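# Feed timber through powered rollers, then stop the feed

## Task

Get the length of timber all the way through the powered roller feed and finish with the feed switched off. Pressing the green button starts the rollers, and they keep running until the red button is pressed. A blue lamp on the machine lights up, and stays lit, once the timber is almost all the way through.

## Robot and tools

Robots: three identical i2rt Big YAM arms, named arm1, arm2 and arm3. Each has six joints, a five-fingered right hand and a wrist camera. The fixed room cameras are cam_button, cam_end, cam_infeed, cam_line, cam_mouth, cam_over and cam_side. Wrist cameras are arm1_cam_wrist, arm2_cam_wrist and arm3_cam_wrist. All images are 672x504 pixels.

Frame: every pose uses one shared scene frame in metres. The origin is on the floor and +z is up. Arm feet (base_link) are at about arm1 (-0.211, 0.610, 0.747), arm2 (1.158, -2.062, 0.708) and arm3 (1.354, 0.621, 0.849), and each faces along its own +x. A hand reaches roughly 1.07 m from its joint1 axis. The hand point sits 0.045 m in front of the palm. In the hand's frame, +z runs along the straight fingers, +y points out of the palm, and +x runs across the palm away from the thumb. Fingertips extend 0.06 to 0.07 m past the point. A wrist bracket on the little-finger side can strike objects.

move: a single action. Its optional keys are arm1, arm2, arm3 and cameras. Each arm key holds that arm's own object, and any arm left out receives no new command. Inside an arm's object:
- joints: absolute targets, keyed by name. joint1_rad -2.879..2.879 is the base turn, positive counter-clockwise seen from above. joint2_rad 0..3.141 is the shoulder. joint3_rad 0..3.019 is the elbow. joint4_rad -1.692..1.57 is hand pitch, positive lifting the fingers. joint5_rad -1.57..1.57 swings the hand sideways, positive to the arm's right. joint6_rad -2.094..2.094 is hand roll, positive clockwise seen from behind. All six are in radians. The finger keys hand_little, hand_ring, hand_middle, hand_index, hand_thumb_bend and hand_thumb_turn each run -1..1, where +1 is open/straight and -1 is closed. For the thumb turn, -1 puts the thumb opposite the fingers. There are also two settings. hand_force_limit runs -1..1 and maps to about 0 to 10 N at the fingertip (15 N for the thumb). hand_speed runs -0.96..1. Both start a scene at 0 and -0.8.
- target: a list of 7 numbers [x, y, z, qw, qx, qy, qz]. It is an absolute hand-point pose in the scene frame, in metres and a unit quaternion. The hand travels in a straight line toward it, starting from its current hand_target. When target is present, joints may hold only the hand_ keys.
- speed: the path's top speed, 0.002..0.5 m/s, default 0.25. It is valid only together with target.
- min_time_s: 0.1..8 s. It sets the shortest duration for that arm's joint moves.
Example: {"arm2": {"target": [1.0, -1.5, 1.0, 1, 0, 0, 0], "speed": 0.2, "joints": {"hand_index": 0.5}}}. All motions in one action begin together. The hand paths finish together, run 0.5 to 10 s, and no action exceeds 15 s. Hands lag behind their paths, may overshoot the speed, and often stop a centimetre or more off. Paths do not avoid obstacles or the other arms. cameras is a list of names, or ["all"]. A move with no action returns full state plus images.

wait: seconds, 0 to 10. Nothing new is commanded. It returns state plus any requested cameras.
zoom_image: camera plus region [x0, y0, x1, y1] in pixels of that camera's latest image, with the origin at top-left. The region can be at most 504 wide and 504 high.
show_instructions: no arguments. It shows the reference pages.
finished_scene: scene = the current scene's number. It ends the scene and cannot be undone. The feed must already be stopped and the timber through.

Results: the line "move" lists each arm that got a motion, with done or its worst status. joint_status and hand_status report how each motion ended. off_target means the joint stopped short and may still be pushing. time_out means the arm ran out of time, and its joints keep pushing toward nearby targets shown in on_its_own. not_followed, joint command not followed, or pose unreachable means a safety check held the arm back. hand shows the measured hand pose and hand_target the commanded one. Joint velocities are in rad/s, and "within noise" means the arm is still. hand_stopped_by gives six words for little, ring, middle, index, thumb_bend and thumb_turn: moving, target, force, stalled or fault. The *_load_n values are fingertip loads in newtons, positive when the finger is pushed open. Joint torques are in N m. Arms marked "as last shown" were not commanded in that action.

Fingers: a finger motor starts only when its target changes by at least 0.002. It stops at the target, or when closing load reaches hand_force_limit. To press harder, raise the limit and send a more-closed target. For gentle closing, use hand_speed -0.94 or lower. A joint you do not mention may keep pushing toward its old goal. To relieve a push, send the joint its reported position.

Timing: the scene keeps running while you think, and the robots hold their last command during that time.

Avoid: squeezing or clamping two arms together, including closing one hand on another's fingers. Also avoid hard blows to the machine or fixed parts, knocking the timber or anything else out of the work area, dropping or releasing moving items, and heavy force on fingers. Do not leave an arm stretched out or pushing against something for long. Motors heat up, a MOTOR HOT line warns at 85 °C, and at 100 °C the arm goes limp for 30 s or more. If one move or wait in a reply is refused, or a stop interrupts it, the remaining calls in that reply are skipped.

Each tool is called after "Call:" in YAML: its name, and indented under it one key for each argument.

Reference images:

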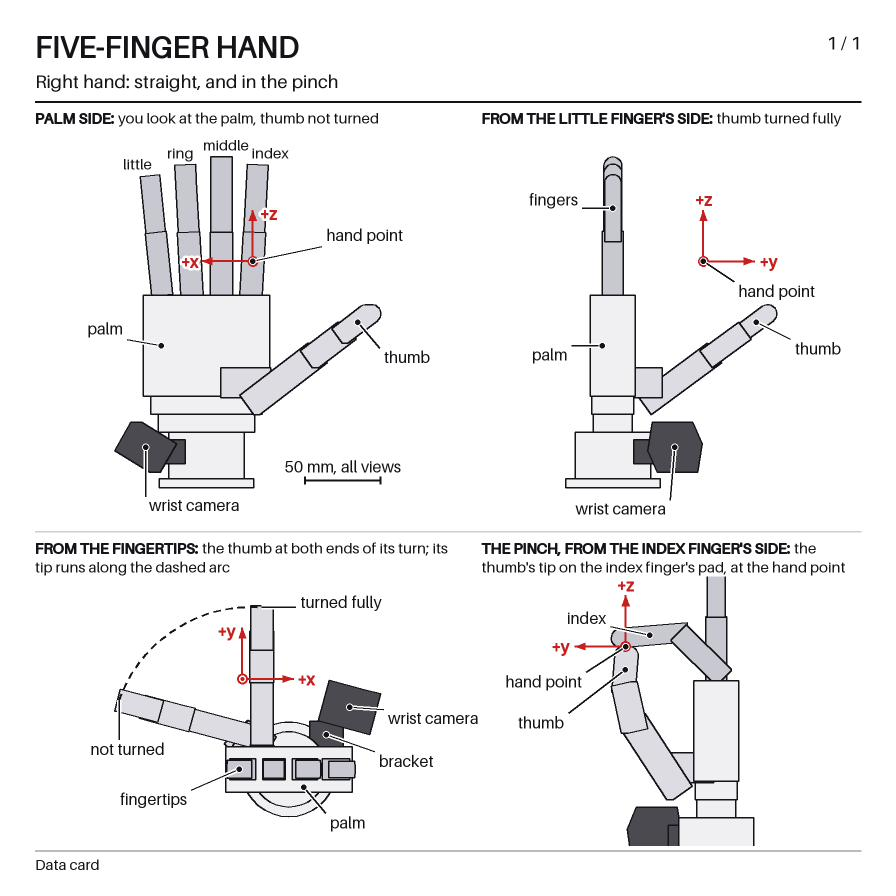

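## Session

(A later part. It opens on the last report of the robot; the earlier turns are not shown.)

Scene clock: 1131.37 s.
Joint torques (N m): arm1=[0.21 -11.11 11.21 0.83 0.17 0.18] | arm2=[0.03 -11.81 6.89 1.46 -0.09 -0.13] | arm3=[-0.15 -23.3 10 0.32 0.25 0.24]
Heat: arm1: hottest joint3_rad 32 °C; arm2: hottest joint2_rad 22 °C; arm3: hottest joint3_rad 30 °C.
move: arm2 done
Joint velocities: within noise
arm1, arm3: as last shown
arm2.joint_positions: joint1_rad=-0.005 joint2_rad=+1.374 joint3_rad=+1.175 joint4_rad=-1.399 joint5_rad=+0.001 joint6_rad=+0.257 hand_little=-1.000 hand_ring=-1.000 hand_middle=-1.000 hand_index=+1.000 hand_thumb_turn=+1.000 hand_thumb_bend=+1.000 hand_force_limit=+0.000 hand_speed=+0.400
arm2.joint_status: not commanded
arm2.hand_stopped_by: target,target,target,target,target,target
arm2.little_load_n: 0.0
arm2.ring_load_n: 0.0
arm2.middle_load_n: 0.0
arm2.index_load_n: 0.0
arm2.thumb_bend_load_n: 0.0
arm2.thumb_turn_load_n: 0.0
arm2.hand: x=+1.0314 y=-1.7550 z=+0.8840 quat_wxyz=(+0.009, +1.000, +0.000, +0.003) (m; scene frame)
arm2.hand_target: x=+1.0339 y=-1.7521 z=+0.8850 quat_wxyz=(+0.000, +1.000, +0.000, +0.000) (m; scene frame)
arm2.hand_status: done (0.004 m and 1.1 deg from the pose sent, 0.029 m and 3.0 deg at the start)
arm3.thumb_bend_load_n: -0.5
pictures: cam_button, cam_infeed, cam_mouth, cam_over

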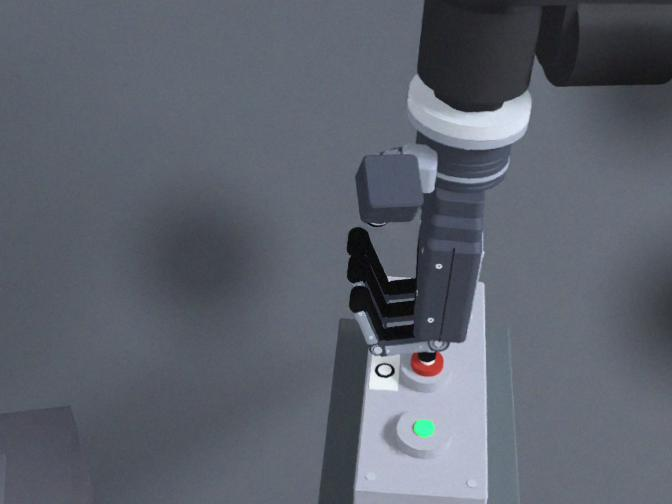

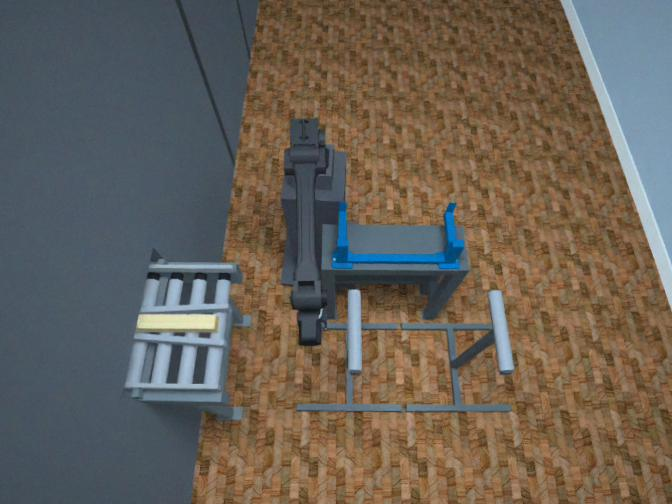

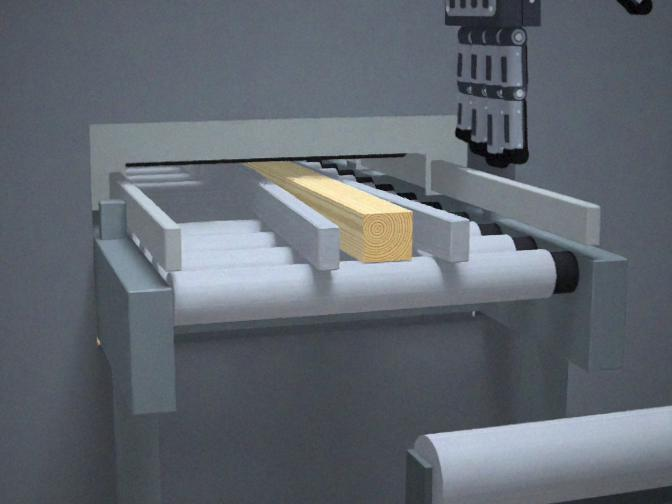

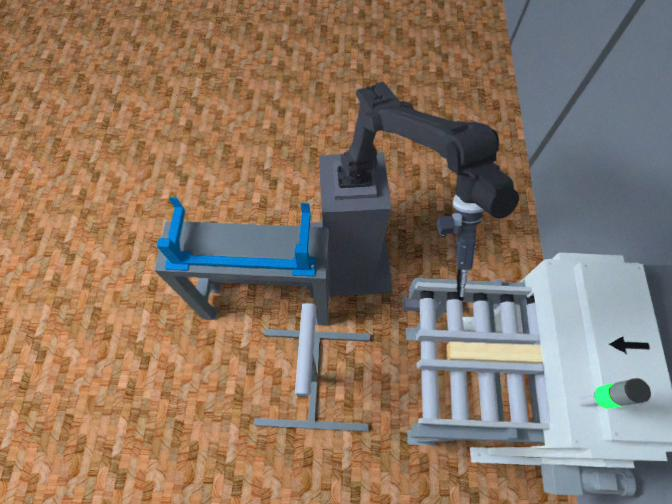

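Call:
wait:
  seconds: 1
  cameras: ["cam_over", "cam_side"]

Scene clock: 1137.87 s.
Joint torques (N m): arm1=[0.26 -11.11 11.19 0.83 0.17 0.18] | arm2=[0.03 -11.87 6.89 1.46 -0.09 -0.13] | arm3=[-0.21 -23.36 9.96 0.32 0.24 0.24]
Heat: arm1: hottest joint3_rad 32 °C; arm2: hottest joint2_rad 22 °C; arm3: hottest joint3_rad 30 °C.
Joint velocities: within noise
arm1.joint_positions: joint1_rad=+0.319 joint2_rad=+1.707 joint3_rad=+2.401 joint4_rad=-1.684 joint5_rad=+0.171 joint6_rad=-1.026 hand_little=+1.000 hand_ring=+1.000 hand_middle=+1.000 hand_index=+1.000 hand_thumb_turn=+1.000 hand_thumb_bend=+1.000 hand_force_limit=+0.000 hand_speed=-0.800
arm1.joint_status: not commanded
arm1.hand_stopped_by: target,target,target,target,target,target
arm1.little_load_n: 0.0
arm1.ring_load_n: 0.0
arm1.middle_load_n: 0.0
arm1.index_load_n: 0.0
arm1.thumb_bend_load_n: 0.0
arm1.thumb_turn_load_n: 0.0
arm1.hand: x=-0.0536 y=+0.1008 z=+1.2390 quat_wxyz=(+0.161, +0.617, -0.729, +0.249) (m; scene frame)
arm1.hand_target: x=-0.0503 y=+0.1006 z=+1.2492 quat_wxyz=(+0.164, +0.611, -0.729, +0.261) (m; scene frame)
arm1.hand_status: not commanded
arm2.joint_positions: joint1_rad=-0.005 joint2_rad=+1.374 joint3_rad=+1.175 joint4_rad=-1.399 joint5_rad=+0.001 joint6_rad=+0.256 hand_little=-1.000 hand_ring=-1.000 hand_middle=-1.000 hand_index=+1.000 hand_thumb_turn=+1.000 hand_thumb_bend=+1.000 hand_force_limit=+0.000 hand_speed=+0.400
arm2.joint_status: not commanded
arm2.hand_stopped_by: target,target,target,target,target,target
arm2.little_load_n: 0.0
arm2.ring_load_n: 0.0
arm2.middle_load_n: 0.0
arm2.index_load_n: 0.0
arm2.thumb_bend_load_n: 0.0
arm2.thumb_turn_load_n: 0.0
arm2.hand: x=+1.0314 y=-1.7550 z=+0.8840 quat_wxyz=(+0.009, +1.000, +0.000, +0.003) (m; scene frame)
arm2.hand_target: x=+1.0339 y=-1.7521 z=+0.8850 quat_wxyz=(+0.000, +1.000, +0.000, +0.000) (m; scene frame)
arm2.hand_status: done (0.004 m and 1.1 deg from the pose sent, 0.029 m and 3.0 deg at the start)
arm3.joint_positions: joint1_rad=+0.101 joint2_rad=+2.175 joint3_rad=+2.019 joint4_rad=-1.431 joint5_rad=+0.004 joint6_rad=+0.005 hand_little=+1.000 hand_ring=+1.000 hand_middle=+1.000 hand_index=+1.000 hand_thumb_turn=-1.000 hand_thumb_bend=+1.000 hand_force_limit=-0.300 hand_speed=-0.500
arm3.joint_status: not commanded
arm3.hand_stopped_by: target,target,target,target,target,target
arm3.little_load_n: 0.0
arm3.ring_load_n: 0.0
arm3.middle_load_n: 0.0
arm3.index_load_n: 0.0
arm3.thumb_bend_load_n: 0.0
arm3.thumb_turn_load_n: 0.0
arm3.hand: x=+1.4127 y=+0.0164 z=+0.9200 quat_wxyz=(-0.002, +0.022, -1.000, -0.013) (m; scene frame)
arm3.hand_target: x=+1.4201 y=+0.0066 z=+0.9300 quat_wxyz=(+0.000, +0.020, -1.000, +0.000) (m; scene frame)
arm3.hand_status: not commanded
wait: 1.00 s; at rest from the start
pictures: cam_over, cam_side

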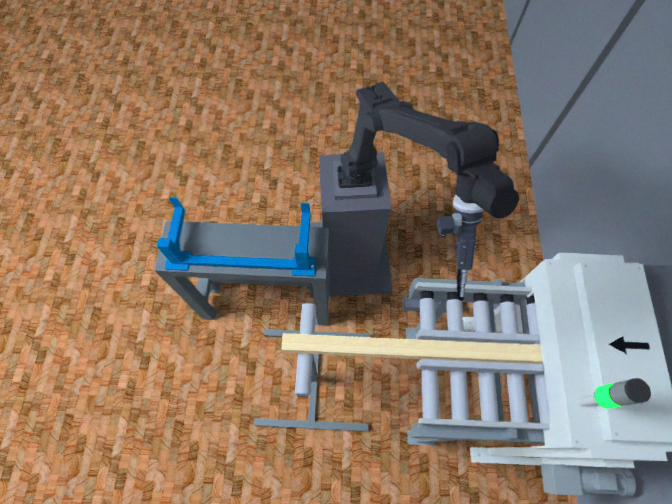

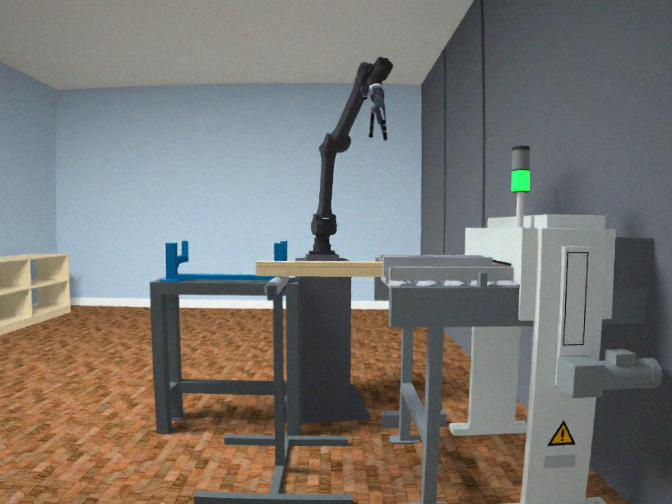

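Call:
wait:
  seconds: 0.5
  cameras: ["cam_over"]

Scene clock: 1143.10 s.
Joint torques (N m): arm1=[0.21 -11.11 11.19 0.83 0.17 0.18] | arm2=[-0.03 -11.87 6.87 1.46 -0.09 -0.13] | arm3=[-0.15 -23.24 9.98 0.32 0.24 0.25]
Heat: arm1: hottest joint3_rad 32 °C; arm2: hottest joint2_rad 22 °C; arm3: hottest joint3_rad 30 °C.
Joint velocities: within noise
arm1.joint_positions: joint1_rad=+0.319 joint2_rad=+1.707 joint3_rad=+2.401 joint4_rad=-1.684 joint5_rad=+0.171 joint6_rad=-1.026 hand_little=+1.000 hand_ring=+1.000 hand_middle=+1.000 hand_index=+1.000 hand_thumb_turn=+1.000 hand_thumb_bend=+1.000 hand_force_limit=+0.000 hand_speed=-0.800
arm1.joint_status: not commanded
arm1.hand_stopped_by: target,target,target,target,target,target
arm1.little_load_n: 0.0
arm1.ring_load_n: 0.0
arm1.middle_load_n: 0.0
arm1.index_load_n: 0.0
arm1.thumb_bend_load_n: 0.0
arm1.thumb_turn_load_n: 0.0
arm1.hand: x=-0.0536 y=+0.1008 z=+1.2390 quat_wxyz=(+0.161, +0.617, -0.729, +0.249) (m; scene frame)
arm1.hand_target: x=-0.0503 y=+0.1006 z=+1.2492 quat_wxyz=(+0.164, +0.611, -0.729, +0.261) (m; scene frame)
arm1.hand_status: not commanded
arm2.joint_positions: joint1_rad=-0.005 joint2_rad=+1.374 joint3_rad=+1.175 joint4_rad=-1.399 joint5_rad=+0.001 joint6_rad=+0.256 hand_little=-1.000 hand_ring=-1.000 hand_middle=-1.000 hand_index=+1.000 hand_thumb_turn=+1.000 hand_thumb_bend=+1.000 hand_force_limit=+0.000 hand_speed=+0.400
arm2.joint_status: not commanded
arm2.hand_stopped_by: target,target,target,target,target,target
arm2.little_load_n: 0.0
arm2.ring_load_n: 0.0
arm2.middle_load_n: 0.0
arm2.index_load_n: 0.0
arm2.thumb_bend_load_n: 0.0
arm2.thumb_turn_load_n: 0.0
arm2.hand: x=+1.0314 y=-1.7550 z=+0.8840 quat_wxyz=(+0.009, +1.000, +0.000, +0.003) (m; scene frame)
arm2.hand_target: x=+1.0339 y=-1.7521 z=+0.8850 quat_wxyz=(+0.000, +1.000, +0.000, +0.000) (m; scene frame)
arm2.hand_status: done (0.004 m and 1.1 deg from the pose sent, 0.029 m and 3.0 deg at the start)
arm3.joint_positions: joint1_rad=+0.101 joint2_rad=+2.175 joint3_rad=+2.019 joint4_rad=-1.431 joint5_rad=+0.004 joint6_rad=+0.005 hand_little=+1.000 hand_ring=+1.000 hand_middle=+1.000 hand_index=+1.000 hand_thumb_turn=-1.000 hand_thumb_bend=+1.000 hand_force_limit=-0.300 hand_speed=-0.500
arm3.joint_status: not commanded
arm3.hand_stopped_by: target,target,target,target,target,target
arm3.little_load_n: 0.0
arm3.ring_load_n: 0.0
arm3.middle_load_n: 0.0
arm3.index_load_n: 0.0
arm3.thumb_bend_load_n: 0.0
arm3.thumb_turn_load_n: 0.0
arm3.hand: x=+1.4127 y=+0.0164 z=+0.9200 quat_wxyz=(-0.002, +0.022, -1.000, -0.013) (m; scene frame)
arm3.hand_target: x=+1.4201 y=+0.0066 z=+0.9300 quat_wxyz=(+0.000, +0.020, -1.000, +0.000) (m; scene frame)
arm3.hand_status: not commanded
wait: 0.50 s; at rest from the start
pictures: cam_over

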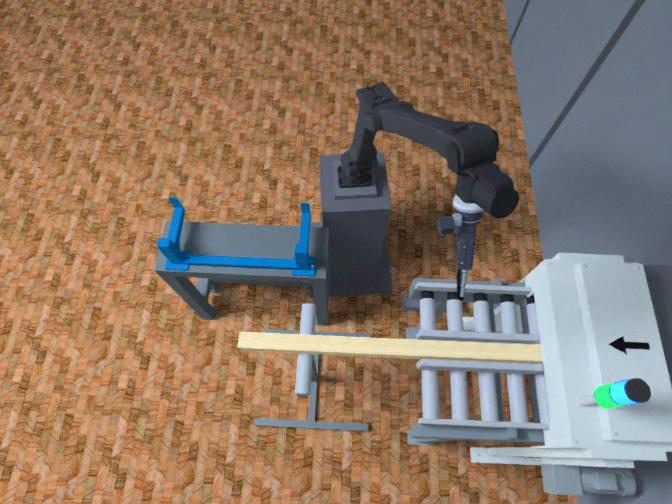

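Call:
move:
  arm2: {"target": [1.036, -1.752, 0.850, 0.0, 1.0, 0.0, 0.0], "speed": 0.1}
  cameras: ["cam_over", "cam_button", "cam_side"]

Scene clock: 1159.60 s.
Joint torques (N m): arm1=[0.26 -11.16 11.19 0.83 0.17 0.18] | arm2=[0.09 -7.88 4.72 2.63 0.07 -0.06] | arm3=[-0.15 -23.24 9.99 0.31 0.24 0.25]
Heat: arm1: hottest joint3_rad 33 °C; arm2: hottest joint2_rad 22 °C; arm3: hottest joint3_rad 30 °C.
move: arm2 off_target
Joint velocities: within noise
arm1, arm3: as last shown
arm2.joint_positions: joint1_rad=-0.011 joint2_rad=+1.353 joint3_rad=+1.126 joint4_rad=-1.336 joint5_rad=-0.003 joint6_rad=+0.244 hand_little=-1.000 hand_ring=-1.000 hand_middle=-1.000 hand_index=+1.000 hand_thumb_turn=+1.000 hand_thumb_bend=+1.000 hand_force_limit=+0.000 hand_speed=+0.400
arm2.joint_status: not commanded
arm2.hand_stopped_by: target,target,target,target,target,target
arm2.little_load_n: 0.0
arm2.ring_load_n: 0.0
arm2.middle_load_n: 0.0
arm2.index_load_n: -5.0
arm2.thumb_bend_load_n: 0.0
arm2.thumb_turn_load_n: 0.0
arm2.hand: x=+1.0336 y=-1.7555 z=+0.8718 quat_wxyz=(-0.008, +1.000, +0.003, -0.003) (m; scene frame)
arm2.hand_target: x=+1.0362 y=-1.7532 z=+0.8508 quat_wxyz=(+0.000, +1.000, +0.000, +0.000) (m; scene frame)
arm2.hand_status: off_target (0.022 m and 1.1 deg from the pose sent, 0.034 m and 1.1 deg at the start)
pictures: cam_button, cam_over, cam_side

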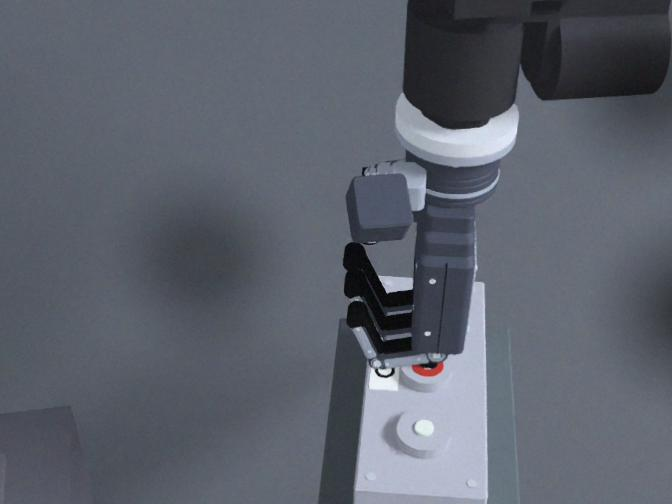

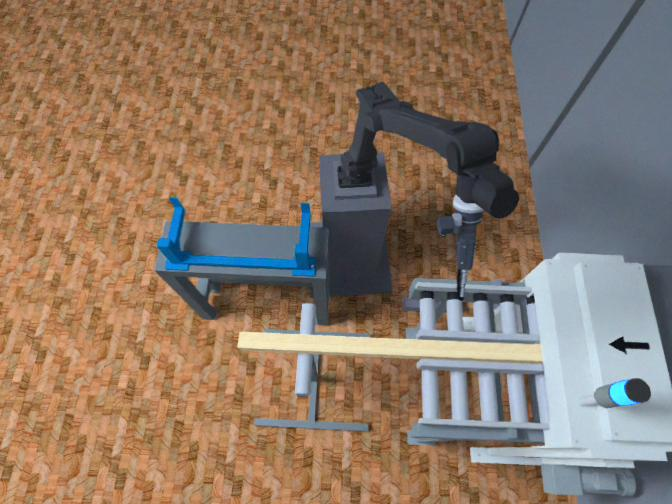

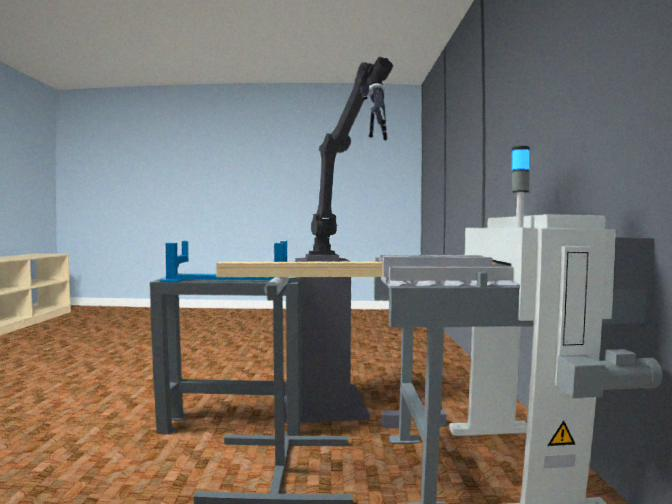

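Call:
move:
  arm1: {"target": [-0.40, 0.03, 1.02, 0.0, 0.0, 1.0, 0.0], "speed": 0.25, "joints": {"hand_thumb_turn": -1, "hand_speed": 0.2}}
  arm2: {"target": [1.034, -1.752, 0.93, 0.0, 1.0, 0.0, 0.0], "speed": 0.2}
  cameras: ["arm1_cam_wrist", "cam_end", "cam_over", "cam_side"]

Call:
zoom_image:
  camera: "arm1_cam_wrist"
  region: [168, 0, 672, 504]

Call:
zoom_image:
  camera: "cam_over"
  region: [140, 180, 600, 480]

Scene clock: 1219.87 s.
Joint torques (N m): arm1=[-0.21 -15.38 12.53 0.24 -0.19 0.2] | arm2=[0.44 -11.05 11.14 0.44 0.03 0.01] | arm3=[-0.15 -23.24 9.98 0.32 0.24 0.24]
Heat: arm1: hottest joint3_rad 33 °C; arm2: hottest joint2_rad 21 °C; arm3: hottest joint3_rad 30 °C.
move: arm1 off_target; arm2 off_target
Joint velocities: within noise
arm1.joint_positions: joint1_rad=-0.442 joint2_rad=+2.045 joint3_rad=+2.324 joint4_rad=-1.684 joint5_rad=+0.003 joint6_rad=-0.340 hand_little=+1.000 hand_ring=+1.000 hand_middle=+1.000 hand_index=+1.000 hand_thumb_turn=-1.000 hand_thumb_bend=+1.000 hand_force_limit=+0.000 hand_speed=+0.200
arm1.joint_status: all done
arm1.hand_stopped_by: target,target,target,target,target,target
arm1.little_load_n: 0.0
arm1.ring_load_n: 0.0
arm1.middle_load_n: 0.0
arm1.index_load_n: 0.0
arm1.thumb_bend_load_n: 0.0
arm1.thumb_turn_load_n: 0.0
arm1.hand: x=-0.3989 y=+0.0391 z=+1.0119 quat_wxyz=(+0.028, +0.005, -0.997, +0.077) (m; scene frame)
arm1.hand_target: x=-0.3996 y=+0.0309 z=+1.0194 quat_wxyz=(+0.029, -0.001, -0.996, +0.089) (m; scene frame)
arm1.hand_status: off_target (0.012 m and 9.4 deg from the pose sent, 0.416 m and 86.4 deg at the start; a joint's target at an end of its range on 105 of 118 steps)
arm2.joint_positions: joint1_rad=-0.011 joint2_rad=+1.351 joint3_rad=+1.225 joint4_rad=-1.494 joint5_rad=-0.003 joint6_rad=+0.243 hand_little=-1.000 hand_ring=-1.000 hand_middle=-1.000 hand_index=+1.000 hand_thumb_turn=+1.000 hand_thumb_bend=+1.000 hand_force_limit=+0.000 hand_speed=+0.400
arm2.joint_status: not commanded
arm2.hand_stopped_by: target,target,target,target,target,target
arm2.little_load_n: 0.0
arm2.ring_load_n: 0.0
arm2.middle_load_n: 0.0
arm2.index_load_n: 0.0
arm2.thumb_bend_load_n: 0.0
arm2.thumb_turn_load_n: 0.0
arm2.hand: x=+1.0360 y=-1.7647 z=+0.9128 quat_wxyz=(+0.019, +1.000, +0.003, +0.004) (m; scene frame)
arm2.hand_target: x=+1.0341 y=-1.7528 z=+0.9299 quat_wxyz=(+0.000, +1.000, +0.000, +0.000) (m; scene frame)
arm2.hand_status: off_target (0.021 m and 2.3 deg from the pose sent, 0.058 m and 1.1 deg at the start)
arm3: as last shown
pictures: arm1_cam_wrist, cam_end, cam_over, cam_side

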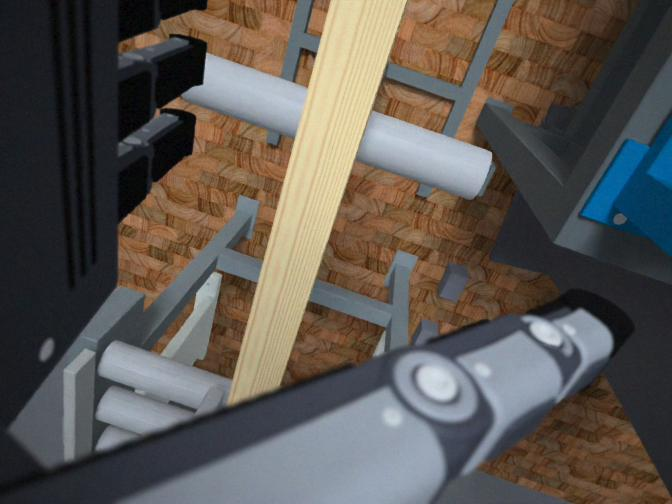

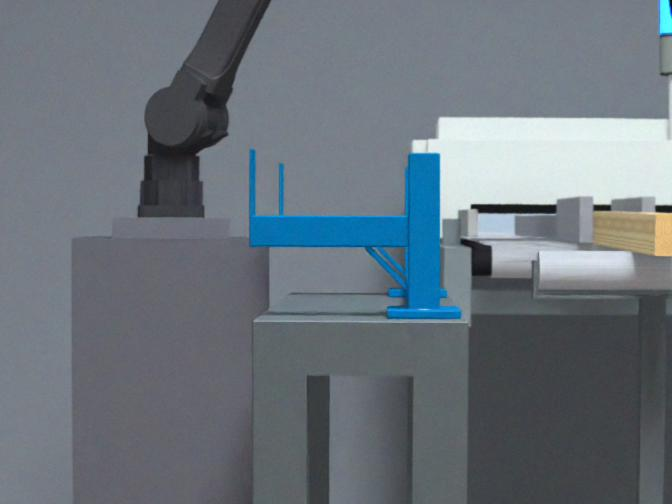

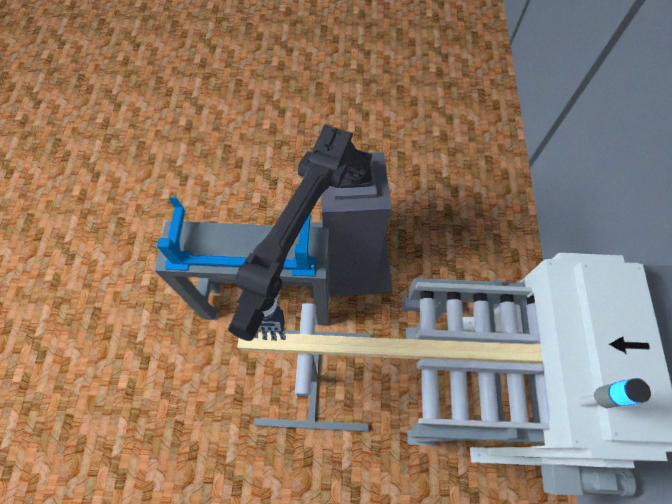

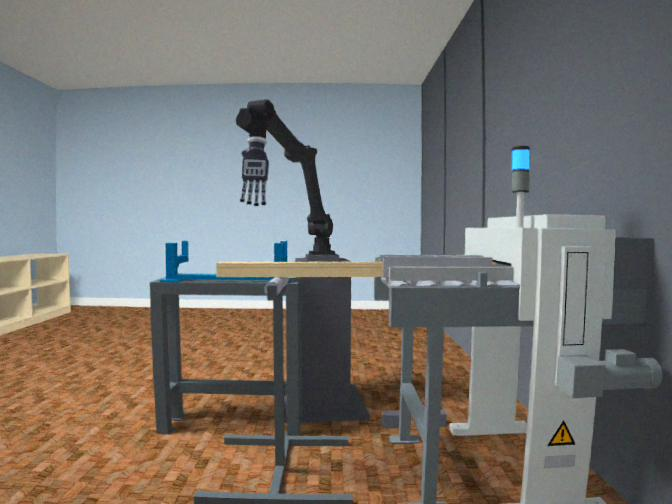

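Scaled by 1.000.

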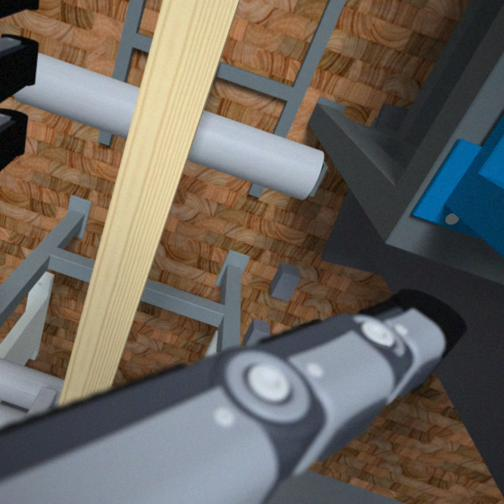

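Scaled by 1.096 from the camera's 672x504 image, which has a finer 960x720 frame.

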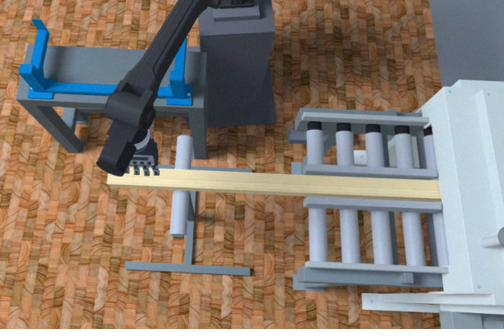

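Call:
move:
  arm1: {"target": [-0.41, 0.010, 0.86, 0.0, 0.0, 1.0, 0.0], "speed": 0.2}

Call:
move:
  arm1: {"target": [-0.41, 0.010, 0.775, 0.0, 0.0, 1.0, 0.0], "speed": 0.12}
  cameras: ["arm1_cam_wrist", "cam_over", "cam_side"]

Call:
zoom_image:
  camera: "cam_side"
  region: [150, 150, 450, 350]

Scene clock: 1246.50 s.
Joint torques (N m): arm1=[-0.5 -17.44 11.07 0.47 -0.12 0.13] | arm2=[0.44 -10.99 11.12 0.44 0.04 0.01] | arm3=[-0.21 -23.3 9.99 0.34 0.25 0.25]
Heat: arm1: hottest joint3_rad 35 °C; arm2: hottest joint2_rad 22 °C; arm3: hottest joint3_rad 31 °C.
move: arm1 off_target
Joint velocities: within noise
arm1.joint_positions: joint1_rad=-0.442 joint2_rad=+2.255 joint3_rad=+2.244 joint4_rad=-1.586 joint5_rad=+0.003 joint6_rad=-0.339 hand_little=+1.000 hand_ring=+1.000 hand_middle=+1.000 hand_index=+1.000 hand_thumb_turn=-1.000 hand_thumb_bend=+1.000 hand_force_limit=+0.000 hand_speed=+0.200
arm1.joint_status: not commanded
arm1.hand_stopped_by: target,target,target,target,target,target
arm1.little_load_n: 0.0
arm1.ring_load_n: 0.0
arm1.middle_load_n: 0.0
arm1.index_load_n: 0.0
arm1.thumb_bend_load_n: 0.0
arm1.thumb_turn_load_n: 0.0
arm1.hand: x=-0.4055 y=+0.0192 z=+0.8568 quat_wxyz=(-0.004, +0.004, -1.000, -0.013) (m; scene frame)
arm1.hand_target: x=-0.4099 y=+0.0103 z=+0.8600 quat_wxyz=(+0.000, +0.000, -1.000, +0.000) (m; scene frame)
arm1.hand_status: off_target (0.011 m and 1.6 deg from the pose sent, 0.155 m and 9.4 deg at the start)
arm2, arm3: as last shown
arm2.ring_load_n: 0.5
arm2.index_load_n: 0.5
pictures: none

Scene clock: 1247.90 s.
Joint torques (N m): arm1=[-0.5 -17.26 9.05 0.64 -0.11 0.13] | arm2=[0.5 -10.99 11.12 0.44 0.03 0.01] | arm3=[-0.15 -23.36 9.98 0.32 0.25 0.25]
Heat: arm1: hottest joint3_rad 35 °C; arm2: hottest joint2_rad 22 °C; arm3: hottest joint3_rad 31 °C.
move: arm1 off_target
Joint velocities: within noise
arm1.joint_positions: joint1_rad=-0.442 joint2_rad=+2.275 joint3_rad=+2.097 joint4_rad=-1.390 joint5_rad=+0.003 joint6_rad=-0.339 hand_little=+1.000 hand_ring=+1.000 hand_middle=+1.000 hand_index=+1.000 hand_thumb_turn=-1.000 hand_thumb_bend=+1.000 hand_force_limit=+0.000 hand_speed=+0.200
arm1.joint_status: not commanded
arm1.hand_stopped_by: target,target,target,target,target,target
arm1.little_load_n: 0.0
arm1.ring_load_n: 0.0
arm1.middle_load_n: 0.0
arm1.index_load_n: 0.0
arm1.thumb_bend_load_n: 0.0
arm1.thumb_turn_load_n: 0.0
arm1.hand: x=-0.4077 y=+0.0126 z=+0.7853 quat_wxyz=(+0.001, +0.004, -1.000, +0.001) (m; scene frame)
arm1.hand_target: x=-0.4099 y=+0.0102 z=+0.7751 quat_wxyz=(+0.000, +0.000, -1.000, +0.000) (m; scene frame)
arm1.hand_status: off_target (0.011 m and 0.5 deg from the pose sent, 0.083 m and 1.6 deg at the start)
arm2, arm3: as last shown
arm2.ring_load_n: 0.0
arm2.index_load_n: 0.0
pictures: arm1_cam_wrist, cam_over, cam_side

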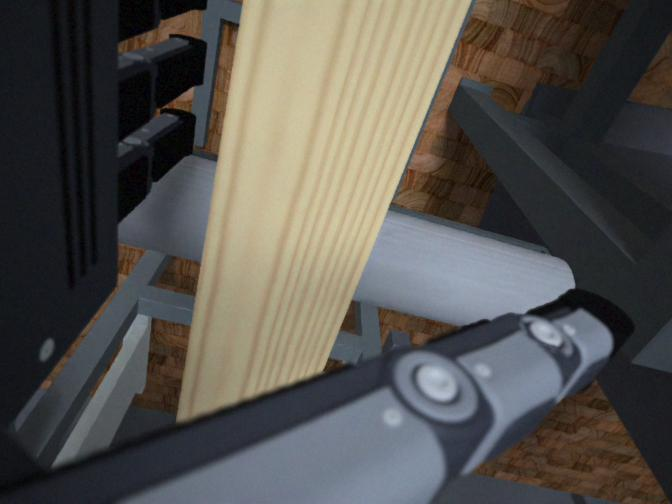

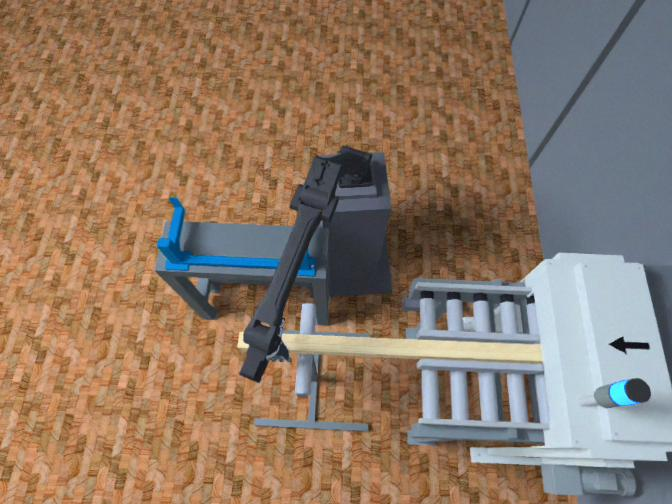

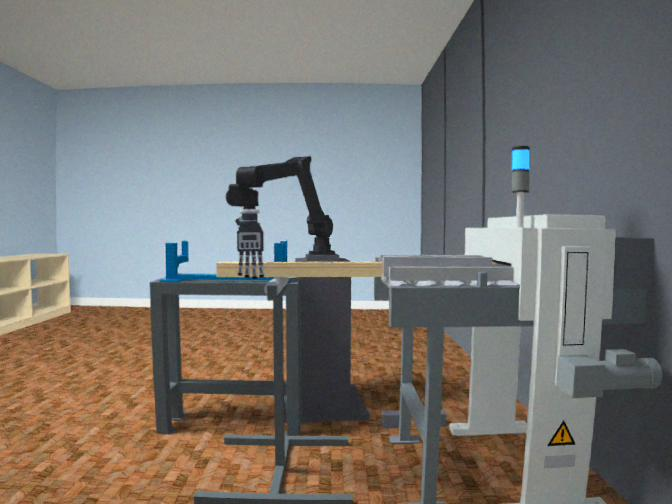

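Scaled by 1.680 from the camera's 672x504 image, which has a finer 960x720 frame.

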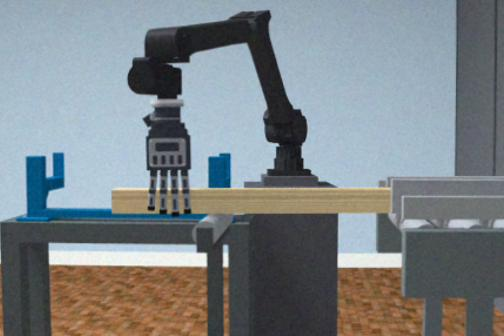

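Call:
move:
  arm1: {"target": [-0.41, 0.020, 0.735, 0.0, 0.0, 1.0, 0.0], "speed": 0.1}

Call:
move:
  arm1: {"target": [-0.41, 0.024, 0.716, 0.0, 0.0, 1.0, 0.0], "speed": 0.08}
  cameras: ["arm1_cam_wrist", "cam_side"]

Call:
zoom_image:
  camera: "cam_side"
  region: [150, 150, 450, 350]

Scene clock: 1257.77 s.
Joint torques (N m): arm1=[-0.85 -16.79 8.59 0.65 -0.12 0.08] | arm2=[0.44 -10.99 11.12 0.44 0.04 0.01] | arm3=[-0.21 -23.24 9.98 0.32 0.24 0.25]
Heat: arm1: hottest joint3_rad 33 °C; arm2: hottest joint3_rad 23 °C; arm3: hottest joint3_rad 31 °C.
move: arm1 off_target
Joint velocities: within noise
arm1.joint_positions: joint1_rad=-0.443 joint2_rad=+2.276 joint3_rad=+1.995 joint4_rad=-1.283 joint5_rad=+0.003 joint6_rad=-0.339 hand_little=+1.000 hand_ring=+1.000 hand_middle=+1.000 hand_index=+1.000 hand_thumb_turn=-1.000 hand_thumb_bend=+1.000 hand_force_limit=+0.000 hand_speed=+0.200
arm1.joint_status: not commanded
arm1.hand_stopped_by: target,target,target,target,target,target
arm1.little_load_n: 0.0
arm1.ring_load_n: 0.0
arm1.middle_load_n: 0.0
arm1.index_load_n: 0.0
arm1.thumb_bend_load_n: 0.0
arm1.thumb_turn_load_n: 0.0
arm1.hand: x=-0.4058 y=+0.0201 z=+0.7467 quat_wxyz=(+0.002, +0.004, -1.000, +0.003) (m; scene frame)
arm1.hand_target: x=-0.4100 y=+0.0203 z=+0.7350 quat_wxyz=(+0.000, +0.000, -1.000, +0.000) (m; scene frame)
arm1.hand_status: off_target (0.012 m and 0.6 deg from the pose sent, 0.051 m and 0.5 deg at the start)
arm2, arm3: as last shown
pictures: none

Scene clock: 1258.77 s.
Joint torques (N m): arm1=[-0.91 -16.26 8.16 0.57 -0.12 0.06] | arm2=[0.5 -10.99 11.12 0.44 0.03 0] | arm3=[-0.21 -23.18 10 0.34 0.25 0.25]
Heat: arm1: hottest joint3_rad 33 °C; arm2: hottest joint3_rad 23 °C; arm3: hottest joint3_rad 31 °C.
move: arm1 off_target
Joint velocities: within noise
arm1.joint_positions: joint1_rad=-0.445 joint2_rad=+2.277 joint3_rad=+1.961 joint4_rad=-1.234 joint5_rad=+0.003 joint6_rad=-0.339 hand_little=+1.000 hand_ring=+1.000 hand_middle=+1.000 hand_index=+1.000 hand_thumb_turn=-1.000 hand_thumb_bend=+1.000 hand_force_limit=+0.000 hand_speed=+0.200
arm1.joint_status: not commanded
arm1.hand_stopped_by: target,target,target,target,target,target
arm1.little_load_n: 0.0
arm1.ring_load_n: 0.0
arm1.middle_load_n: -0.5
arm1.index_load_n: 0.0
arm1.thumb_bend_load_n: 0.0
arm1.thumb_turn_load_n: 0.0
arm1.hand: x=-0.4065 y=+0.0202 z=+0.7327 quat_wxyz=(+0.004, +0.003, -1.000, +0.010) (m; scene frame)
arm1.hand_target: x=-0.4099 y=+0.0243 z=+0.7162 quat_wxyz=(+0.000, +0.000, -1.000, +0.000) (m; scene frame)
arm1.hand_status: off_target (0.017 m and 1.3 deg from the pose sent, 0.031 m and 0.6 deg at the start)
arm2, arm3: as last shown
arm2.little_load_n: 0.5
arm3.little_load_n: -0.5
pictures: arm1_cam_wrist, cam_side

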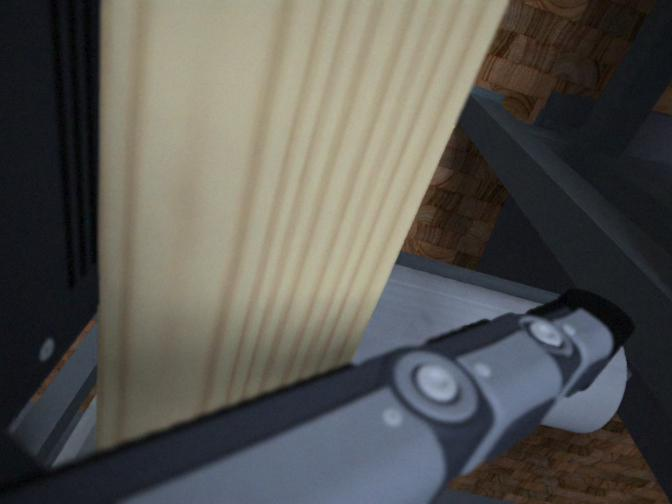

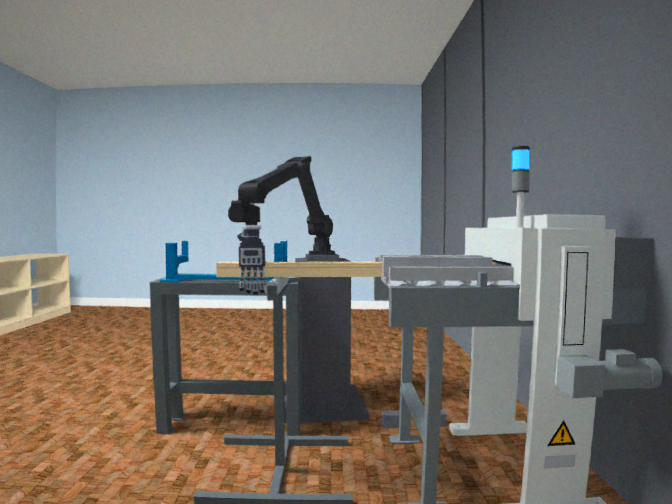

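Scaled by 1.680 from the camera's 672x504 image, which has a finer 960x720 frame.

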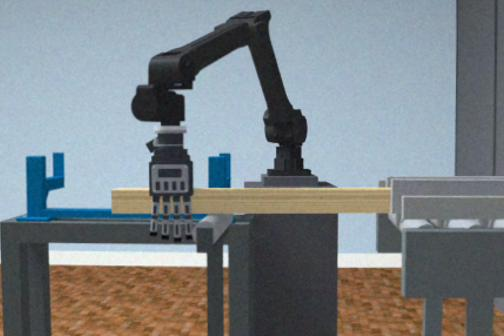

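Call:
move:
  arm1: {"joints": {"hand_little": -1, "hand_ring": -1, "hand_middle": -1, "hand_index": -1, "hand_force_limit": -0.4, "hand_speed": -0.85}}
  cameras: ["arm1_cam_wrist", "cam_side"]

Call:
zoom_image:
  camera: "cam_side"
  region: [150, 150, 450, 350]

Call:
move:
  arm1: {"joints": {"hand_thumb_bend": -1, "hand_force_limit": -0.4, "hand_speed": -0.85}}
  cameras: ["arm1_cam_wrist", "cam_over"]

Scene clock: 1269.67 s.
Joint torques (N m): arm1=[-0.91 -17.38 8.49 0.18 0.04 0.06] | arm2=[0.44 -10.99 11.12 0.44 0.03 0] | arm3=[-0.15 -23.36 9.99 0.31 0.25 0.24]
Heat: arm1: hottest joint3_rad 32 °C; arm2: hottest joint3_rad 24 °C; arm3: hottest joint3_rad 31 °C.
move: arm1 off_target
Joint velocities: within noise
arm1.joint_positions: joint1_rad=-0.445 joint2_rad=+2.292 joint3_rad=+1.955 joint4_rad=-1.224 joint5_rad=-0.002 joint6_rad=-0.339 hand_little=-0.208 hand_ring=-0.193 hand_middle=-0.180 hand_index=-0.167 hand_thumb_turn=-1.000 hand_thumb_bend=+1.000 hand_force_limit=-0.400 hand_speed=-0.850
arm1.joint_status: hand_little off_target (ended at -0.208, target -1.000); hand_ring off_target (ended at -0.193, target -1.000); hand_middle off_target (ended at -0.180, target -1.000); hand_index off_target (ended at -0.167, target -1.000); the others done
arm1.hand_stopped_by: force,force,force,force,target,target
arm1.little_load_n: 7.5
arm1.ring_load_n: 6.5
arm1.middle_load_n: 0.0
arm1.index_load_n: 0.0
arm1.thumb_bend_load_n: 1.0
arm1.thumb_turn_load_n: 2.0
arm1.hand: x=-0.4051 y=+0.0216 z=+0.7212 quat_wxyz=(+0.000, +0.003, -1.000, +0.005) (m; scene frame)
arm1.hand_target: x=-0.4098 y=+0.0243 z=+0.7162 quat_wxyz=(+0.000, +0.000, -1.000, +0.000) (m; scene frame)
arm1.hand_status: not commanded
arm2, arm3: as last shown
arm2.little_load_n: 0.0
arm2.middle_load_n: 0.5
arm3.little_load_n: 0.0
arm3.thumb_bend_load_n: 0.5
pictures: arm1_cam_wrist, cam_side

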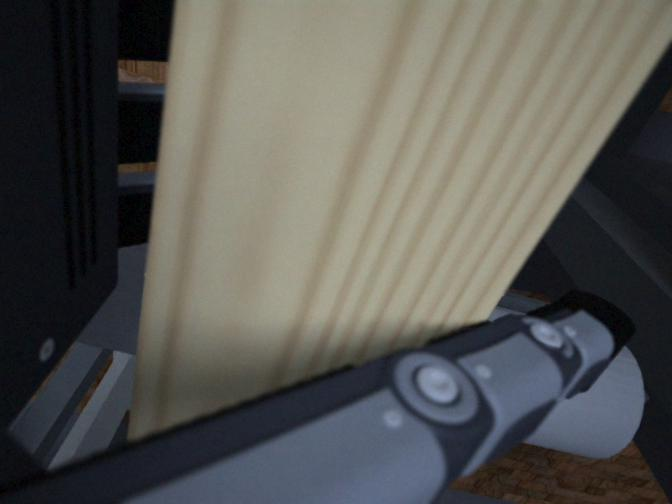

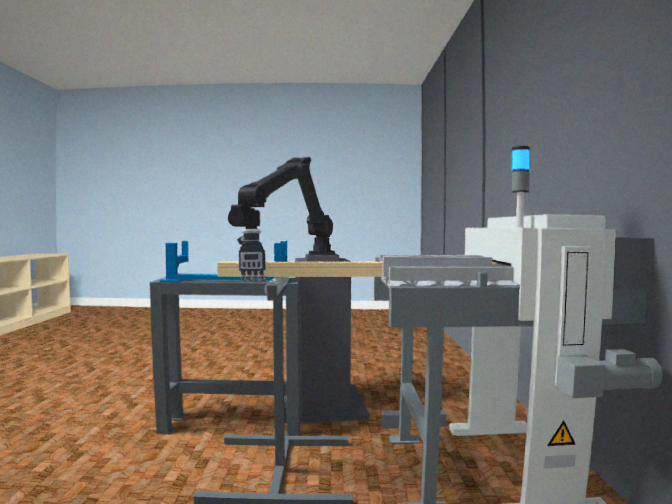

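Scaled by 1.680 from the camera's 672x504 image, which has a finer 960x720 frame.

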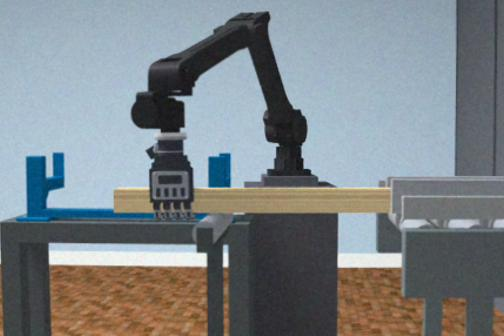

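Scene clock: 1277.90 s.
Joint torques (N m): arm1=[-0.91 -17.44 8.49 0.18 0.04 0.06] | arm2=[0.5 -10.99 11.12 0.44 0.03 0] | arm3=[-0.15 -23.24 9.99 0.31 0.24 0.25]
Heat: arm1: hottest joint3_rad 31 °C; arm2: hottest joint3_rad 24 °C; arm3: hottest joint3_rad 31 °C.
move: arm1 off_target
Joint velocities: within noise
arm1.joint_positions: joint1_rad=-0.445 joint2_rad=+2.292 joint3_rad=+1.955 joint4_rad=-1.224 joint5_rad=-0.002 joint6_rad=-0.339 hand_little=-0.208 hand_ring=-0.193 hand_middle=-0.180 hand_index=-0.167 hand_thumb_turn=-1.000 hand_thumb_bend=+0.990 hand_force_limit=-0.400 hand_speed=-0.850
arm1.joint_status: hand_thumb_bend off_target (ended at +0.990, target -1.000); the others done
arm1.hand_stopped_by: force,force,force,force,force,target
arm1.little_load_n: 7.5
arm1.ring_load_n: 7.0
arm1.middle_load_n: 0.0
arm1.index_load_n: 0.0
arm1.thumb_bend_load_n: 6.0
arm1.thumb_turn_load_n: 2.0
arm1.hand: x=-0.4050 y=+0.0216 z=+0.7212 quat_wxyz=(+0.000, +0.003, -1.000, +0.005) (m; scene frame)
arm1.hand_target: x=-0.4097 y=+0.0243 z=+0.7162 quat_wxyz=(+0.000, +0.000, -1.000, +0.000) (m; scene frame)
arm1.hand_status: not commanded
arm2: as last shown
arm2.middle_load_n: 0.0
arm3.joint_positions: joint1_rad=+0.101 joint2_rad=+2.175 joint3_rad=+2.019 joint4_rad=-1.431 joint5_rad=+0.004 joint6_rad=+0.005 hand_little=+1.000 hand_ring=+1.000 hand_middle=+1.000 hand_index=+1.000 hand_thumb_turn=-1.000 hand_thumb_bend=+1.000 hand_force_limit=-0.300 hand_speed=-0.500
arm3.joint_status: not commanded
arm3.hand_stopped_by: target,target,target,target,target,target
arm3.little_load_n: 0.0
arm3.ring_load_n: 0.0
arm3.middle_load_n: 0.0
arm3.index_load_n: 0.0
arm3.thumb_bend_load_n: 0.0
arm3.thumb_turn_load_n: 0.0
arm3.hand: x=+1.4127 y=+0.0164 z=+0.9200 quat_wxyz=(-0.002, +0.022, -1.000, -0.013) (m; scene frame)
arm3.hand_target: x=+1.4201 y=+0.0066 z=+0.9300 quat_wxyz=(+0.000, +0.020, -1.000, +0.000) (m; scene frame)
arm3.hand_status: not commanded
pictures: arm1_cam_wrist, cam_over

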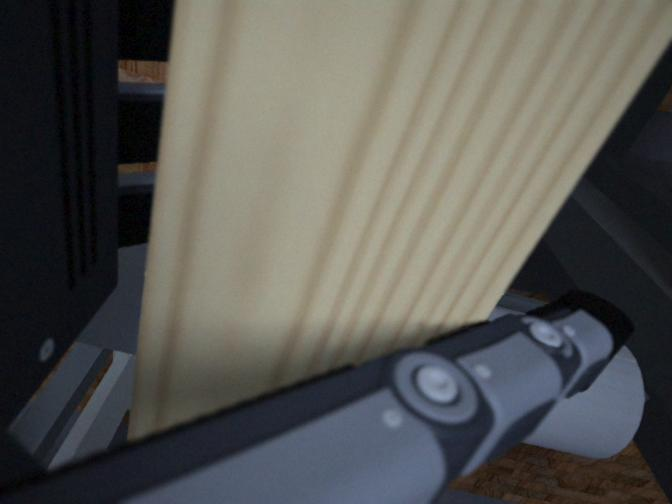

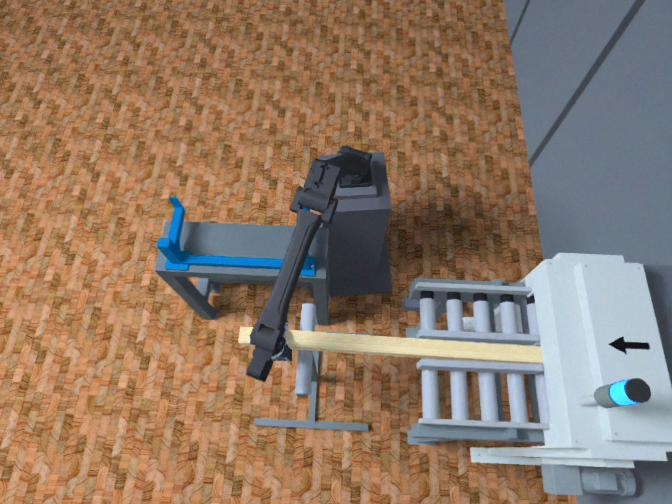

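Call:
move:
  arm1: {"target": [-0.63, 0.020, 0.730, 0.0, 0.0, 1.0, 0.0], "speed": 0.08}
  cameras: ["arm1_cam_wrist", "cam_side", "cam_over"]

Scene clock: 1289.40 s.
Joint torques (N m): arm1=[-1.03 -19.9 13.27 0.13 0.2 -0.11] | arm2=[0.5 -10.99 11.11 0.44 0.03 0.01] | arm3=[-0.03 -23.24 9.99 0.32 0.24 0.24]
Heat: arm1: hottest joint3_rad 31 °C; arm2: hottest joint3_rad 25 °C; arm3: hottest joint3_rad 31 °C.
move: arm1 off_target
Joint velocities: within noise
arm1.joint_positions: joint1_rad=-0.708 joint2_rad=+2.768 joint3_rad=+2.870 joint4_rad=-1.673 joint5_rad=-0.006 joint6_rad=-0.587 hand_little=-0.208 hand_ring=-0.193 hand_middle=-0.179 hand_index=-0.167 hand_thumb_turn=-1.000 hand_thumb_bend=+0.990 hand_force_limit=-0.400 hand_speed=-0.850
arm1.joint_status: not commanded
arm1.hand_stopped_by: force,force,force,force,force,target
arm1.little_load_n: 2.0
arm1.ring_load_n: 4.0
arm1.middle_load_n: 1.5
arm1.index_load_n: 0.5
arm1.thumb_bend_load_n: 2.5
arm1.thumb_turn_load_n: 1.5
arm1.hand: x=-0.6166 y=+0.0244 z=+0.7225 quat_wxyz=(-0.003, -0.004, -1.000, +0.002) (m; scene frame)
arm1.hand_target: x=-0.6292 y=+0.0215 z=+0.7300 quat_wxyz=(+0.011, +0.000, -1.000, +0.015) (m; scene frame)
arm1.hand_status: off_target (0.016 m and 0.6 deg from the pose sent, 0.225 m and 0.7 deg at the start; a joint's target at an end of its range on 18 of 111 steps)
arm2, arm3: as last shown
pictures: arm1_cam_wrist, cam_over, cam_side

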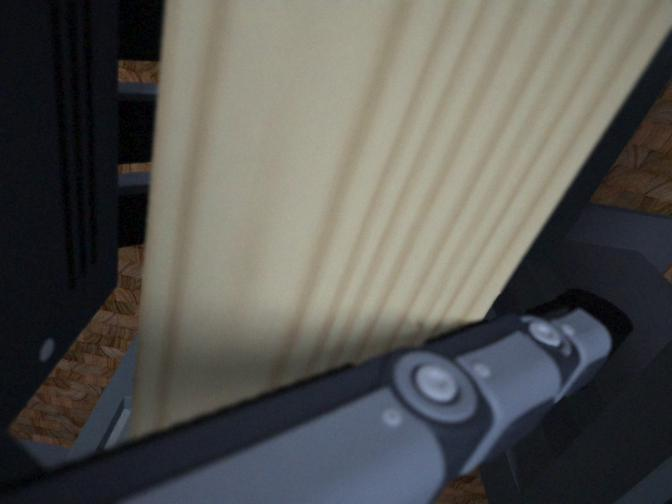

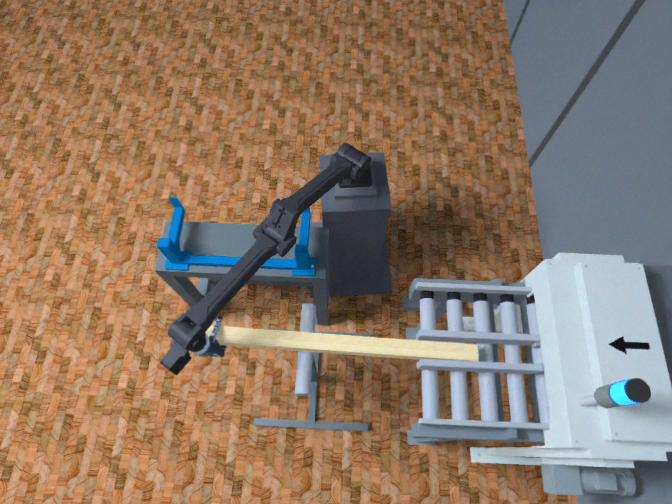

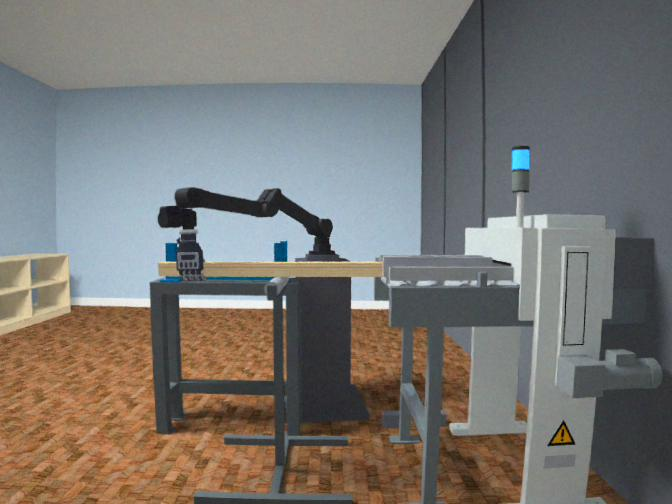

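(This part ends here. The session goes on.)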